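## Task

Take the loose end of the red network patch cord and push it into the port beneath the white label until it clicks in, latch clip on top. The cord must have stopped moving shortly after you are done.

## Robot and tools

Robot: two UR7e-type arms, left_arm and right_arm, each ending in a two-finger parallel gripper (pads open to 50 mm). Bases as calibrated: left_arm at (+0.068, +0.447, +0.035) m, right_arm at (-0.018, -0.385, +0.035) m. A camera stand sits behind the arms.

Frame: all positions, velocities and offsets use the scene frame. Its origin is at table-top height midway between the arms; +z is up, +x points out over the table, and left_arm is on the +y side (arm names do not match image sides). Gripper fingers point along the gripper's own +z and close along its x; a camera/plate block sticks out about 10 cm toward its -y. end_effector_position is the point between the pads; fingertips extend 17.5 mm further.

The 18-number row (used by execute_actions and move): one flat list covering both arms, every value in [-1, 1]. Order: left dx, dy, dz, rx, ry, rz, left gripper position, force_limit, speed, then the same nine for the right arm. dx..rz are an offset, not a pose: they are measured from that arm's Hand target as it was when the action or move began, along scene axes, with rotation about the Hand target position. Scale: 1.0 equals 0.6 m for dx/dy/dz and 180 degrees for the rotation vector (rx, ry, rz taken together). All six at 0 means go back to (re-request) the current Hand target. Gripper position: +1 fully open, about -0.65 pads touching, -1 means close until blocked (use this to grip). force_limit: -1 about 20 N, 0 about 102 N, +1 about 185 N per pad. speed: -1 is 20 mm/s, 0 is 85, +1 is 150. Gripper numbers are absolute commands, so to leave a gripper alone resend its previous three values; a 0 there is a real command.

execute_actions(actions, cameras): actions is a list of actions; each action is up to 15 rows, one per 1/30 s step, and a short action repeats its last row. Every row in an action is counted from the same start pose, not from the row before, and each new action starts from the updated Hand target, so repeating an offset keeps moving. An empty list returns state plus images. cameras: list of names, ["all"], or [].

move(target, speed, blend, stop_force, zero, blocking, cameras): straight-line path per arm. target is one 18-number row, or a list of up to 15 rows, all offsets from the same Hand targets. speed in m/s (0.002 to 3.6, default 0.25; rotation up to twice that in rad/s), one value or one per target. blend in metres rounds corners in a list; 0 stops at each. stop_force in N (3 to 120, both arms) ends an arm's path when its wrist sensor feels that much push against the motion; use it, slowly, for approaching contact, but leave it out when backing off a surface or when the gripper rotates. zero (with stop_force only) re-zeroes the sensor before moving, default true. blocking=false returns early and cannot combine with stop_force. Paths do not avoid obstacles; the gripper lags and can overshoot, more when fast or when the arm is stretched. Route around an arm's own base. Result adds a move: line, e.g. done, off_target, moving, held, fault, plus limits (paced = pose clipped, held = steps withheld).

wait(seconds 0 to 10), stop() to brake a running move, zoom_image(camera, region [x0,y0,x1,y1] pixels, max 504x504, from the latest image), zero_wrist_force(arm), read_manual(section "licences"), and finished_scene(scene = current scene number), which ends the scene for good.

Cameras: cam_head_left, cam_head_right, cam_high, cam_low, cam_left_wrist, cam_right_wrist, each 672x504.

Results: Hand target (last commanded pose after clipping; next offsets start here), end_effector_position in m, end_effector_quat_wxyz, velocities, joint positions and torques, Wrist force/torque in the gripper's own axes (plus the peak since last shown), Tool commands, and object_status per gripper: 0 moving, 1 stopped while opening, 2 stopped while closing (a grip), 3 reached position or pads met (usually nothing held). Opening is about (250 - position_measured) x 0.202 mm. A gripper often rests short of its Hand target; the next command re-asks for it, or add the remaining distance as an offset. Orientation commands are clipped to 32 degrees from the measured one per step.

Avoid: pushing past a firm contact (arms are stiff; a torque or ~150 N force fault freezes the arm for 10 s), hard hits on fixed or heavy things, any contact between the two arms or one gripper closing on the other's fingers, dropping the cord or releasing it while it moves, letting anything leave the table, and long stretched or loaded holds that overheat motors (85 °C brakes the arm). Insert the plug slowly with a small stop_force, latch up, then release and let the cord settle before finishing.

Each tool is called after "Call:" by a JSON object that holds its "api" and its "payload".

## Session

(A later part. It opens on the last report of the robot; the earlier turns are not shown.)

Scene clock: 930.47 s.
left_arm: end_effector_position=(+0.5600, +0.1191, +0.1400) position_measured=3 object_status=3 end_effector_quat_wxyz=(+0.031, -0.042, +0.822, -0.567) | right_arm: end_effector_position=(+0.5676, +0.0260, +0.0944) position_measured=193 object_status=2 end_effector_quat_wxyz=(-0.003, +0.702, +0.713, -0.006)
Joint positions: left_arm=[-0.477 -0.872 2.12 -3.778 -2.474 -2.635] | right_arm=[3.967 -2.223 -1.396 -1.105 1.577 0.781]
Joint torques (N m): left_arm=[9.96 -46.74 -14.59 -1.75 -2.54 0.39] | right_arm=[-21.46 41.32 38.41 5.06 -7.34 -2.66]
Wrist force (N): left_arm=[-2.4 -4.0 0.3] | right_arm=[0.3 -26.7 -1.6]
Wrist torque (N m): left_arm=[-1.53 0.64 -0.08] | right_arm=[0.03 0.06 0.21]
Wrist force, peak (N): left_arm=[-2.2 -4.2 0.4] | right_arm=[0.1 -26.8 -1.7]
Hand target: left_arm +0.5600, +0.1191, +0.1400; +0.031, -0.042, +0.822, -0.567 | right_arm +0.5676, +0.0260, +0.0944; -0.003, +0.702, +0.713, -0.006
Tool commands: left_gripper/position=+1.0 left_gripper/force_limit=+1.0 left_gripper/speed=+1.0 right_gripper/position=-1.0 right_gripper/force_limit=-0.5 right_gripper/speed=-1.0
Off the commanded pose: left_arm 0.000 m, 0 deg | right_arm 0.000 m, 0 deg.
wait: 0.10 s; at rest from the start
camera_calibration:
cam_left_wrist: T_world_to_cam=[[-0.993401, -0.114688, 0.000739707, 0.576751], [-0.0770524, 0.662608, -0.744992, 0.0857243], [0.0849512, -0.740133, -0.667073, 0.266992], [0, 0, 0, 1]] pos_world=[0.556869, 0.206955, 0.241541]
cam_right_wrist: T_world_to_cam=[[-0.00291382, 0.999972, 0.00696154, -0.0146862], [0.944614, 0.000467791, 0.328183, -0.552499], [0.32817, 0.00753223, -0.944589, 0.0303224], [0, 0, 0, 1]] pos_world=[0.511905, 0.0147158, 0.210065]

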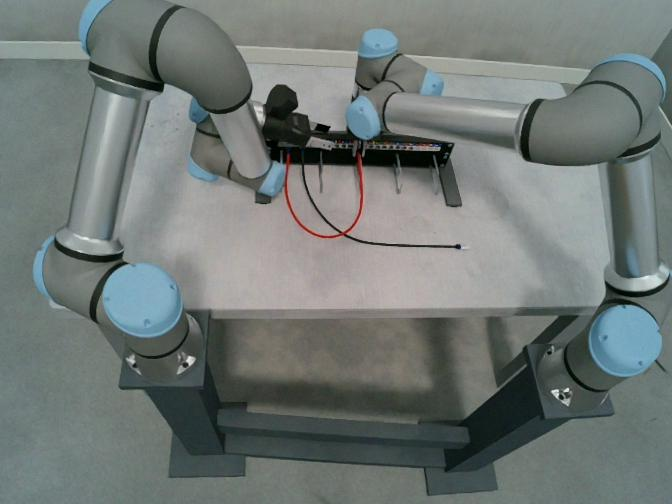

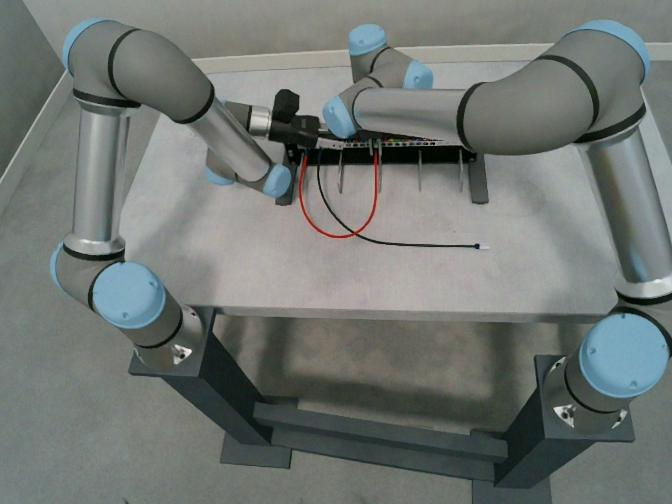

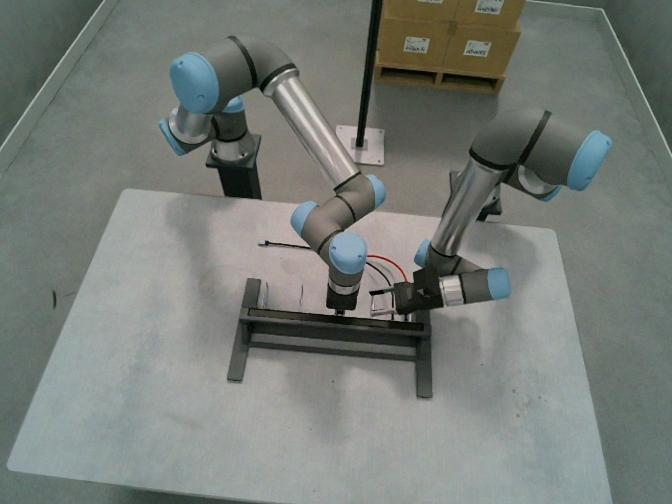

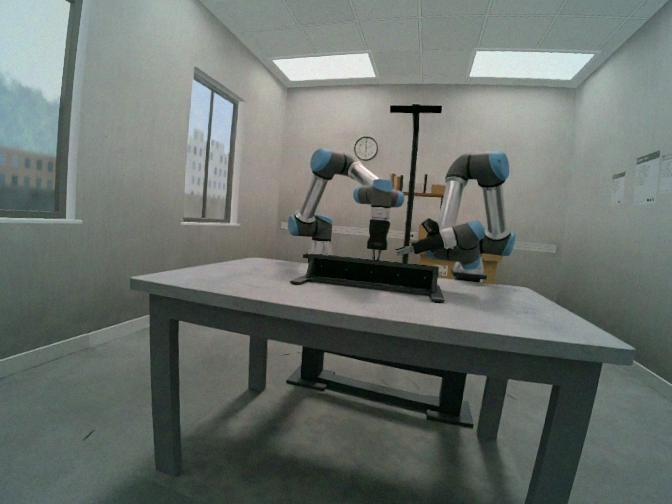

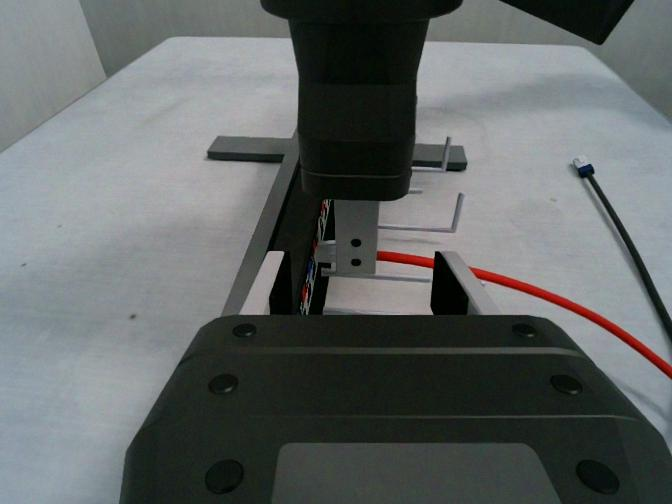

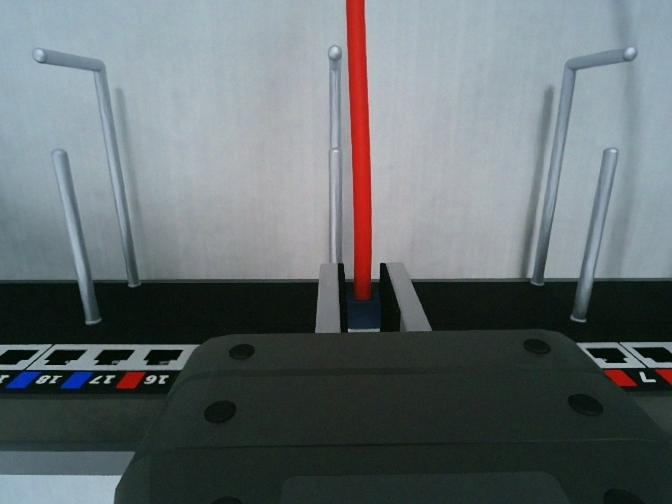

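Call:
{"api": "move", "payload": {"target": [[0,0,0,0,0,0,1,1,1,-0.0013,0,0,0,0,0,-1,-0.5,-1]], "speed": 0.006}}

Call:
{"api": "move", "payload": {"target": [[0,0,0,0,0,0,1,1,1,-0.001,0,0,0,0,0,-1,-0.5,-1]], "speed": 0.006}}

Call:
{"api": "move", "payload": {"target": [[0,0,0,0,0,0,1,1,1,-0.001,0,0,0,0,0,-1,-0.5,-1]], "speed": 0.006, "cameras": ["cam_left_wrist"]}}

Call:
{"api": "zoom_image", "payload": {"camera": "cam_left_wrist", "region": [306, 232, 346, 276]}}

Scene clock: 951.20 s.
left_arm: end_effector_position=(+0.5600, +0.1191, +0.1400) position_measured=3 object_status=3 end_effector_quat_wxyz=(+0.031, -0.042, +0.822, -0.567) | right_arm: end_effector_position=(+0.5669, +0.0260, +0.0944) position_measured=193 object_status=2 end_effector_quat_wxyz=(-0.003, +0.702, +0.712, -0.006)
Joint positions: left_arm=[-0.477 -0.872 2.12 -3.778 -2.474 -2.635] | right_arm=[3.968 -2.222 -1.398 -1.104 1.577 0.782]
Joint torques (N m): left_arm=[10.01 -47.05 -15.39 -1.56 -2.36 0.43] | right_arm=[9.96 56 19.86 5.18 -3.87 2.48]
Motor temperatures (°C): left_arm=[32 26 24 36 33 36] | right_arm=[29 30 27 32 30 34]
Wrist force (N): left_arm=[-2.3 -3.9 0.2] | right_arm=[1.9 -6.4 1.0]
Wrist torque (N m): left_arm=[-1.52 0.63 -0.08] | right_arm=[0.04 0.13 0.13]
Wrist force, peak (N): left_arm=[-2.4 -4.0 0.3] | right_arm=[0.2 -26.9 -1.7]
Hand target: left_arm +0.5600, +0.1191, +0.1400; +0.031, -0.042, +0.822, -0.567 | right_arm +0.5668, +0.0260, +0.0944; -0.003, +0.702, +0.713, -0.006
Off the commanded pose: left_arm 0.000 m, 0 deg | right_arm 0.000 m, 0 deg.
move: done

Scene clock: 951.90 s.
left_arm: end_effector_position=(+0.5600, +0.1191, +0.1400) position_measured=3 object_status=3 end_effector_quat_wxyz=(+0.031, -0.042, +0.822, -0.567) | right_arm: end_effector_position=(+0.5663, +0.0260, +0.0944) position_measured=193 object_status=2 end_effector_quat_wxyz=(-0.003, +0.702, +0.712, -0.006)
Joint positions: left_arm=[-0.477 -0.872 2.12 -3.778 -2.474 -2.635] | right_arm=[3.968 -2.221 -1.4 -1.103 1.577 0.783]
Joint torques (N m): left_arm=[8.89 -46.42 -14.46 -1.66 -2.6 0.46] | right_arm=[14.88 54.35 16.89 3.8 2.98 2.3]
Wrist force (N): left_arm=[-2.2 -3.8 0.5] | right_arm=[0.8 4.3 2.0]
Wrist torque (N m): left_arm=[-1.51 0.62 -0.08] | right_arm=[-0.07 0.05 0.05]
Wrist force, peak (N): left_arm=[-2.4 -4.1 0.2] | right_arm=[2.1 -5.6 1.0]
Hand target: left_arm +0.5600, +0.1191, +0.1400; +0.031, -0.042, +0.822, -0.567 | right_arm +0.5662, +0.0260, +0.0944; -0.003, +0.702, +0.713, -0.006
Off the commanded pose: left_arm 0.000 m, 0 deg | right_arm 0.000 m, 0 deg.
move: done

Scene clock: 952.60 s.
left_arm: end_effector_position=(+0.5600, +0.1191, +0.1400) position_measured=3 object_status=3 end_effector_quat_wxyz=(+0.031, -0.042, +0.822, -0.567) | right_arm: end_effector_position=(+0.5657, +0.0260, +0.0944) position_measured=193 object_status=2 end_effector_quat_wxyz=(-0.003, +0.702, +0.713, -0.006)
Joint positions: left_arm=[-0.477 -0.872 2.12 -3.778 -2.474 -2.635] | right_arm=[3.969 -2.22 -1.402 -1.103 1.577 0.783]
Joint torques (N m): left_arm=[9.11 -47.5 -15.08 -1.5 -2.42 0.56] | right_arm=[15.73 54.36 15.07 3.88 3.25 2.41]
Wrist force (N): left_arm=[-2.0 -3.6 0.2] | right_arm=[-0.3 5.5 1.5]
Wrist torque (N m): left_arm=[-1.47 0.59 -0.08] | right_arm=[-0.05 0.04 0.05]
Wrist force, peak (N): left_arm=[-2.2 -4.1 0.1] | right_arm=[-0.3 5.5 1.5]
Hand target: left_arm +0.5600, +0.1191, +0.1400; +0.031, -0.042, +0.822, -0.567 | right_arm +0.5656, +0.0260, +0.0944; -0.003, +0.702, +0.713, -0.006
Off the commanded pose: left_arm 0.000 m, 0 deg | right_arm 0.000 m, 0 deg.
move: done
camera_calibration:
cam_left_wrist: T_world_to_cam=[[-0.993401, -0.114688, 0.000739707, 0.576751], [-0.0770524, 0.662608, -0.744992, 0.0857243], [0.0849512, -0.740133, -0.667073, 0.266992], [0, 0, 0, 1]] pos_world=[0.556869, 0.206955, 0.241541]
Images, in order (width x height): cam_left_wrist 672x504.

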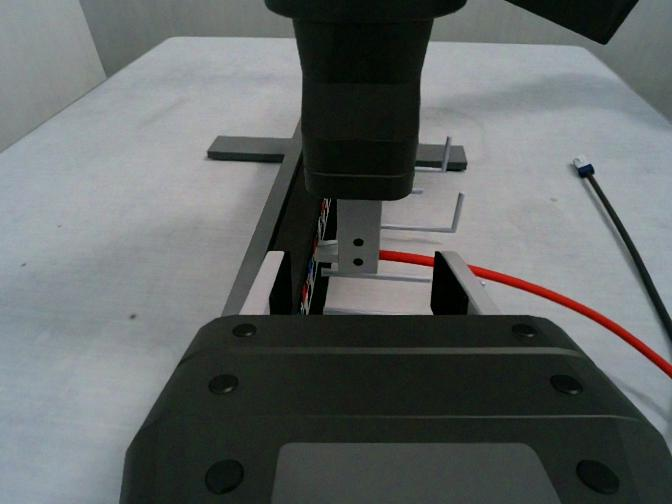

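Scaled by 11.455.

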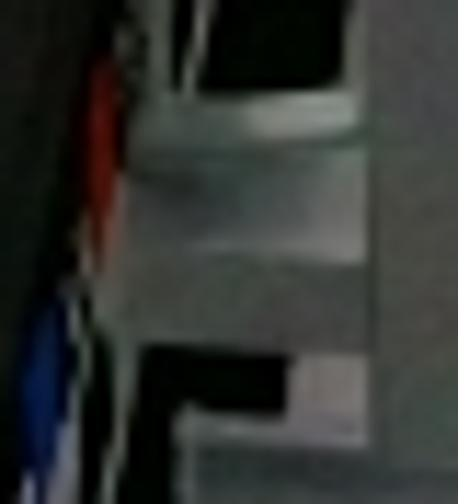

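Call:
{"api": "move", "payload": {"target": [[0,0,0,0,0,0,1,1,1,-0.0067,0,0,0,0,0,-1,-0.5,-1]], "speed": 0.005, "stop_force": 14, "cameras": ["cam_left_wrist"]}}

Call:
{"api": "zoom_image", "payload": {"camera": "cam_left_wrist", "region": [306, 232, 346, 276]}}

Scene clock: 961.80 s.
left_arm: end_effector_position=(+0.5600, +0.1191, +0.1400) position_measured=3 object_status=3 end_effector_quat_wxyz=(+0.031, -0.042, +0.822, -0.567) | right_arm: end_effector_position=(+0.5650, +0.0260, +0.0945) position_measured=193 object_status=2 end_effector_quat_wxyz=(-0.003, +0.702, +0.712, -0.006)
Joint positions: left_arm=[-0.477 -0.872 2.12 -3.778 -2.474 -2.635] | right_arm=[3.97 -2.219 -1.404 -1.102 1.577 0.784]
Joint torques (N m): left_arm=[8.7 -46.7 -14.88 -1.6 -2.34 0.38] | right_arm=[-4.43 36.71 25.1 -1.95 2.56 -2.3]
Wrist force (N): left_arm=[-2.2 -3.9 0.5] | right_arm=[0.5 20.1 -0.4]
Wrist torque (N m): left_arm=[-1.51 0.61 -0.08] | right_arm=[-0.07 0.06 0.02]
Wrist force, peak (N): left_arm=[-2.5 -4.0 0.2] | right_arm=[0.2 24.0 0.2]
Hand target: left_arm +0.5600, +0.1191, +0.1400; +0.031, -0.042, +0.822, -0.567 | right_arm +0.5650, +0.0260, +0.0945; -0.003, +0.702, +0.712, -0.006 (not the last commanded pose)
Off the commanded pose: left_arm 0.000 m, 0 deg | right_arm 0.003 m, 0 deg.
move: contact (right_arm)
camera_calibration:
cam_left_wrist: T_world_to_cam=[[-0.993401, -0.114688, 0.000739707, 0.576751], [-0.0770524, 0.662608, -0.744992, 0.0857243], [0.0849512, -0.740133, -0.667073, 0.266992], [0, 0, 0, 1]] pos_world=[0.556869, 0.206955, 0.241541]
Images, in order (width x height): cam_left_wrist 672x504.

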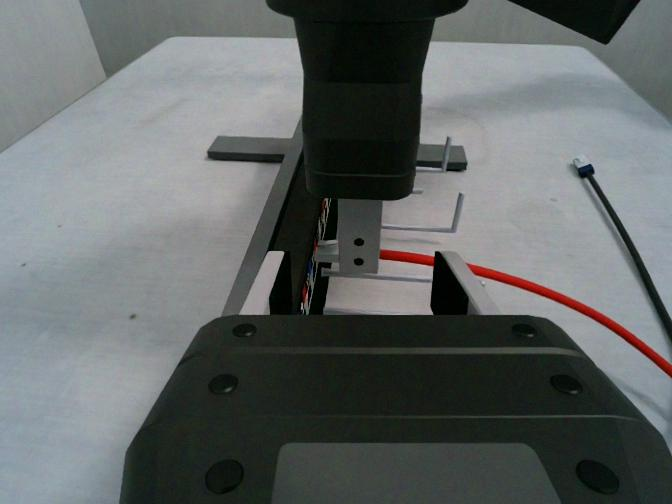

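Scaled by 11.455.

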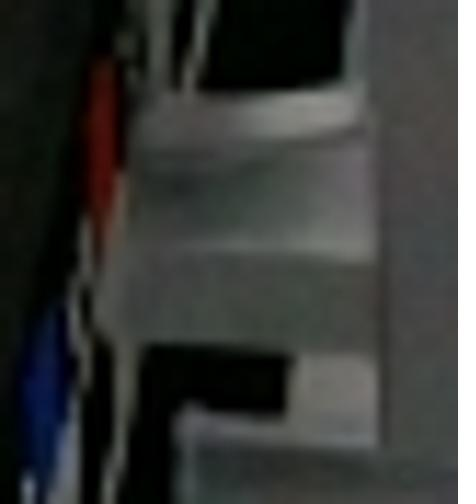

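Call:
{"api": "move", "payload": {"target": [[0,0,0,0,0,0,1,1,1,0.0023,0,0,0,0,0,-1,-0.5,-1]], "speed": 0.006}}

Call:
{"api": "move", "payload": {"target": [[0,0,0,0,0,0,1,1,1,0,0,0,0,0,0,-0.05,-1,-1]]}}

Call:
{"api": "move", "payload": {"target": [[0,0,0,0,0,0,1,1,1,0,0,0.08,0,0,0,-0.05,-1,-1]], "speed": 0.04, "stop_force": 8, "cameras": ["cam_left_wrist","cam_right_wrist"]}}

Call:
{"api": "zoom_image", "payload": {"camera": "cam_right_wrist", "region": [290, 230, 430, 350]}}

Scene clock: 971.67 s.
left_arm: end_effector_position=(+0.5600, +0.1191, +0.1400) position_measured=3 object_status=3 end_effector_quat_wxyz=(+0.031, -0.042, +0.822, -0.567) | right_arm: end_effector_position=(+0.5663, +0.0260, +0.0944) position_measured=193 object_status=2 end_effector_quat_wxyz=(-0.003, +0.702, +0.713, -0.006)
Joint positions: left_arm=[-0.477 -0.872 2.12 -3.778 -2.474 -2.635] | right_arm=[3.968 -2.221 -1.4 -1.103 1.577 0.783]
Joint torques (N m): left_arm=[8.63 -47.23 -14.51 -1.77 -2.3 0.24] | right_arm=[-13.95 41.31 34.08 2.51 1.04 -2.79]
Wrist force (N): left_arm=[-2.2 -3.8 0.3] | right_arm=[-1.2 -8.7 1.3]
Wrist torque (N m): left_arm=[-1.51 0.60 -0.08] | right_arm=[-0.07 0.07 0.23]
Wrist force, peak (N): left_arm=[-2.3 -4.1 0.4] | right_arm=[0.7 20.3 -0.3]
Hand target: left_arm +0.5600, +0.1191, +0.1400; +0.031, -0.042, +0.822, -0.567 | right_arm +0.5664, +0.0260, +0.0945; -0.003, +0.702, +0.712, -0.006
Off the commanded pose: left_arm 0.000 m, 0 deg | right_arm 0.000 m, 0 deg.
move: done

Scene clock: 972.23 s.
left_arm: end_effector_position=(+0.5600, +0.1191, +0.1400) position_measured=3 object_status=3 end_effector_quat_wxyz=(+0.031, -0.042, +0.822, -0.567) | right_arm: end_effector_position=(+0.5664, +0.0260, +0.0945) position_measured=160 object_status=0 end_effector_quat_wxyz=(-0.003, +0.702, +0.712, -0.006)
Joint positions: left_arm=[-0.477 -0.872 2.12 -3.778 -2.474 -2.635] | right_arm=[3.968 -2.221 -1.399 -1.103 1.577 0.783]
Joint torques (N m): left_arm=[8.93 -47.72 -13.78 -1.81 -2.31 0.26] | right_arm=[-9.07 40.81 30.81 2 -2.31 -2.77]
Wrist force (N): left_arm=[-2.1 -3.9 0.3] | right_arm=[2.0 -0.9 1.3]
Wrist torque (N m): left_arm=[-1.52 0.60 -0.08] | right_arm=[-0.13 -0.26 0.21]
Wrist force, peak (N): left_arm=[-2.4 -4.0 0.2] | right_arm=[-0.9 -9.6 1.7]
Hand target: left_arm +0.5600, +0.1191, +0.1400; +0.031, -0.042, +0.822, -0.567 | right_arm +0.5664, +0.0260, +0.0945; -0.003, +0.702, +0.712, -0.006
Off the commanded pose: left_arm 0.000 m, 0 deg | right_arm 0.000 m, 0 deg.
move: done

Scene clock: 974.53 s.
left_arm: end_effector_position=(+0.5600, +0.1191, +0.1400) position_measured=3 object_status=3 end_effector_quat_wxyz=(+0.031, -0.042, +0.822, -0.567) | right_arm: end_effector_position=(+0.5664, +0.0260, +0.1425) position_measured=160 object_status=3 end_effector_quat_wxyz=(-0.003, +0.702, +0.712, -0.006)
Joint positions: left_arm=[-0.477 -0.872 2.12 -3.778 -2.474 -2.635] | right_arm=[3.968 -2.173 -1.346 -1.205 1.577 0.783]
Joint torques (N m): left_arm=[7.99 -47.62 -14.08 -1.7 -2.42 0.11] | right_arm=[7.99 53.86 32.45 1.07 -1.97 -2.3]
Wrist force (N): left_arm=[-2.3 -3.9 0.0] | right_arm=[1.8 -0.7 1.1]
Wrist torque (N m): left_arm=[-1.52 0.64 -0.08] | right_arm=[-0.09 -0.25 0.22]
Wrist force, peak (N): left_arm=[-2.4 -4.0 0.4] | right_arm=[1.8 -0.9 1.9]
Hand target: left_arm +0.5600, +0.1191, +0.1400; +0.031, -0.042, +0.822, -0.567 | right_arm +0.5664, +0.0260, +0.1425; -0.003, +0.702, +0.712, -0.006
Off the commanded pose: left_arm 0.000 m, 0 deg | right_arm 0.000 m, 0 deg.
move: done
camera_calibration:
cam_left_wrist: T_world_to_cam=[[-0.993401, -0.114688, 0.000739707, 0.576751], [-0.0770524, 0.662608, -0.744992, 0.0857243], [0.0849512, -0.740133, -0.667073, 0.266992], [0, 0, 0, 1]] pos_world=[0.556869, 0.206955, 0.241541]
cam_right_wrist: T_world_to_cam=[[-0.00285247, 0.999971, 0.00708758, -0.0150879], [0.944552, 0.000367026, 0.328361, -0.567258], [0.328349, 0.00763123, -0.944526, 0.0760094], [0, 0, 0, 1]] pos_world=[0.510805, 0.0147156, 0.258166]
Images, in order (width x height): cam_left_wrist 672x504, cam_right_wrist 672x504.

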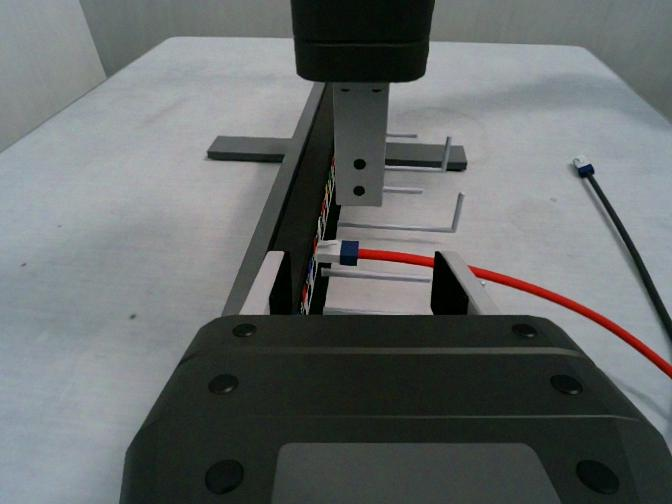

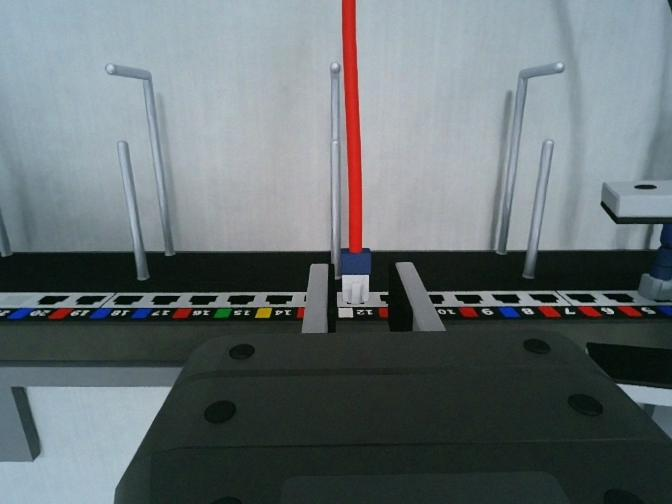

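Scaled by 3.600.

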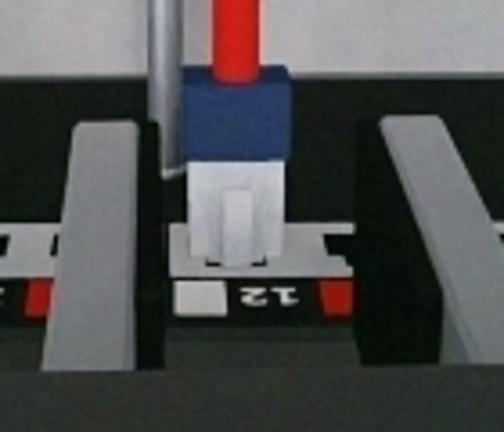

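Call:
{"api": "wait", "payload": {"seconds": 1}}

Call:
{"api": "finished_scene", "payload": {"scene": 1}}

Scene clock: 979.23 s.
left_arm: end_effector_position=(+0.5600, +0.1191, +0.1400) position_measured=3 object_status=3 end_effector_quat_wxyz=(+0.031, -0.042, +0.822, -0.567) | right_arm: end_effector_position=(+0.5664, +0.0260, +0.1425) position_measured=160 object_status=3 end_effector_quat_wxyz=(-0.003, +0.702, +0.712, -0.006)
Joint positions: left_arm=[-0.477 -0.872 2.12 -3.778 -2.474 -2.635] | right_arm=[3.968 -2.173 -1.346 -1.205 1.577 0.783]
Joint torques (N m): left_arm=[8.5 -46.84 -14.23 -1.71 -2.17 0.38] | right_arm=[13.23 52.84 31.52 1.13 1.61 -1.02]
Wrist force (N): left_arm=[-2.3 -3.9 0.3] | right_arm=[1.4 -0.8 0.8]
Wrist torque (N m): left_arm=[-1.51 0.64 -0.08] | right_arm=[-0.10 -0.19 0.22]
Wrist force, peak (N): left_arm=[-2.4 -4.1 0.1] | right_arm=[1.9 -0.7 1.2]
Hand target: left_arm +0.5600, +0.1191, +0.1400; +0.031, -0.042, +0.822, -0.567 | right_arm +0.5664, +0.0260, +0.1425; -0.003, +0.702, +0.712, -0.006
Tool commands: left_gripper/position=+1.0 left_gripper/force_limit=+1.0 left_gripper/speed=+1.0 right_gripper/position=-0.05 right_gripper/force_limit=-1.0 right_gripper/speed=-1.0
Off the commanded pose: left_arm 0.000 m, 0 deg | right_arm 0.000 m, 0 deg.
wait: 1.00 s; at rest from the start

The scene is finished: the task was done.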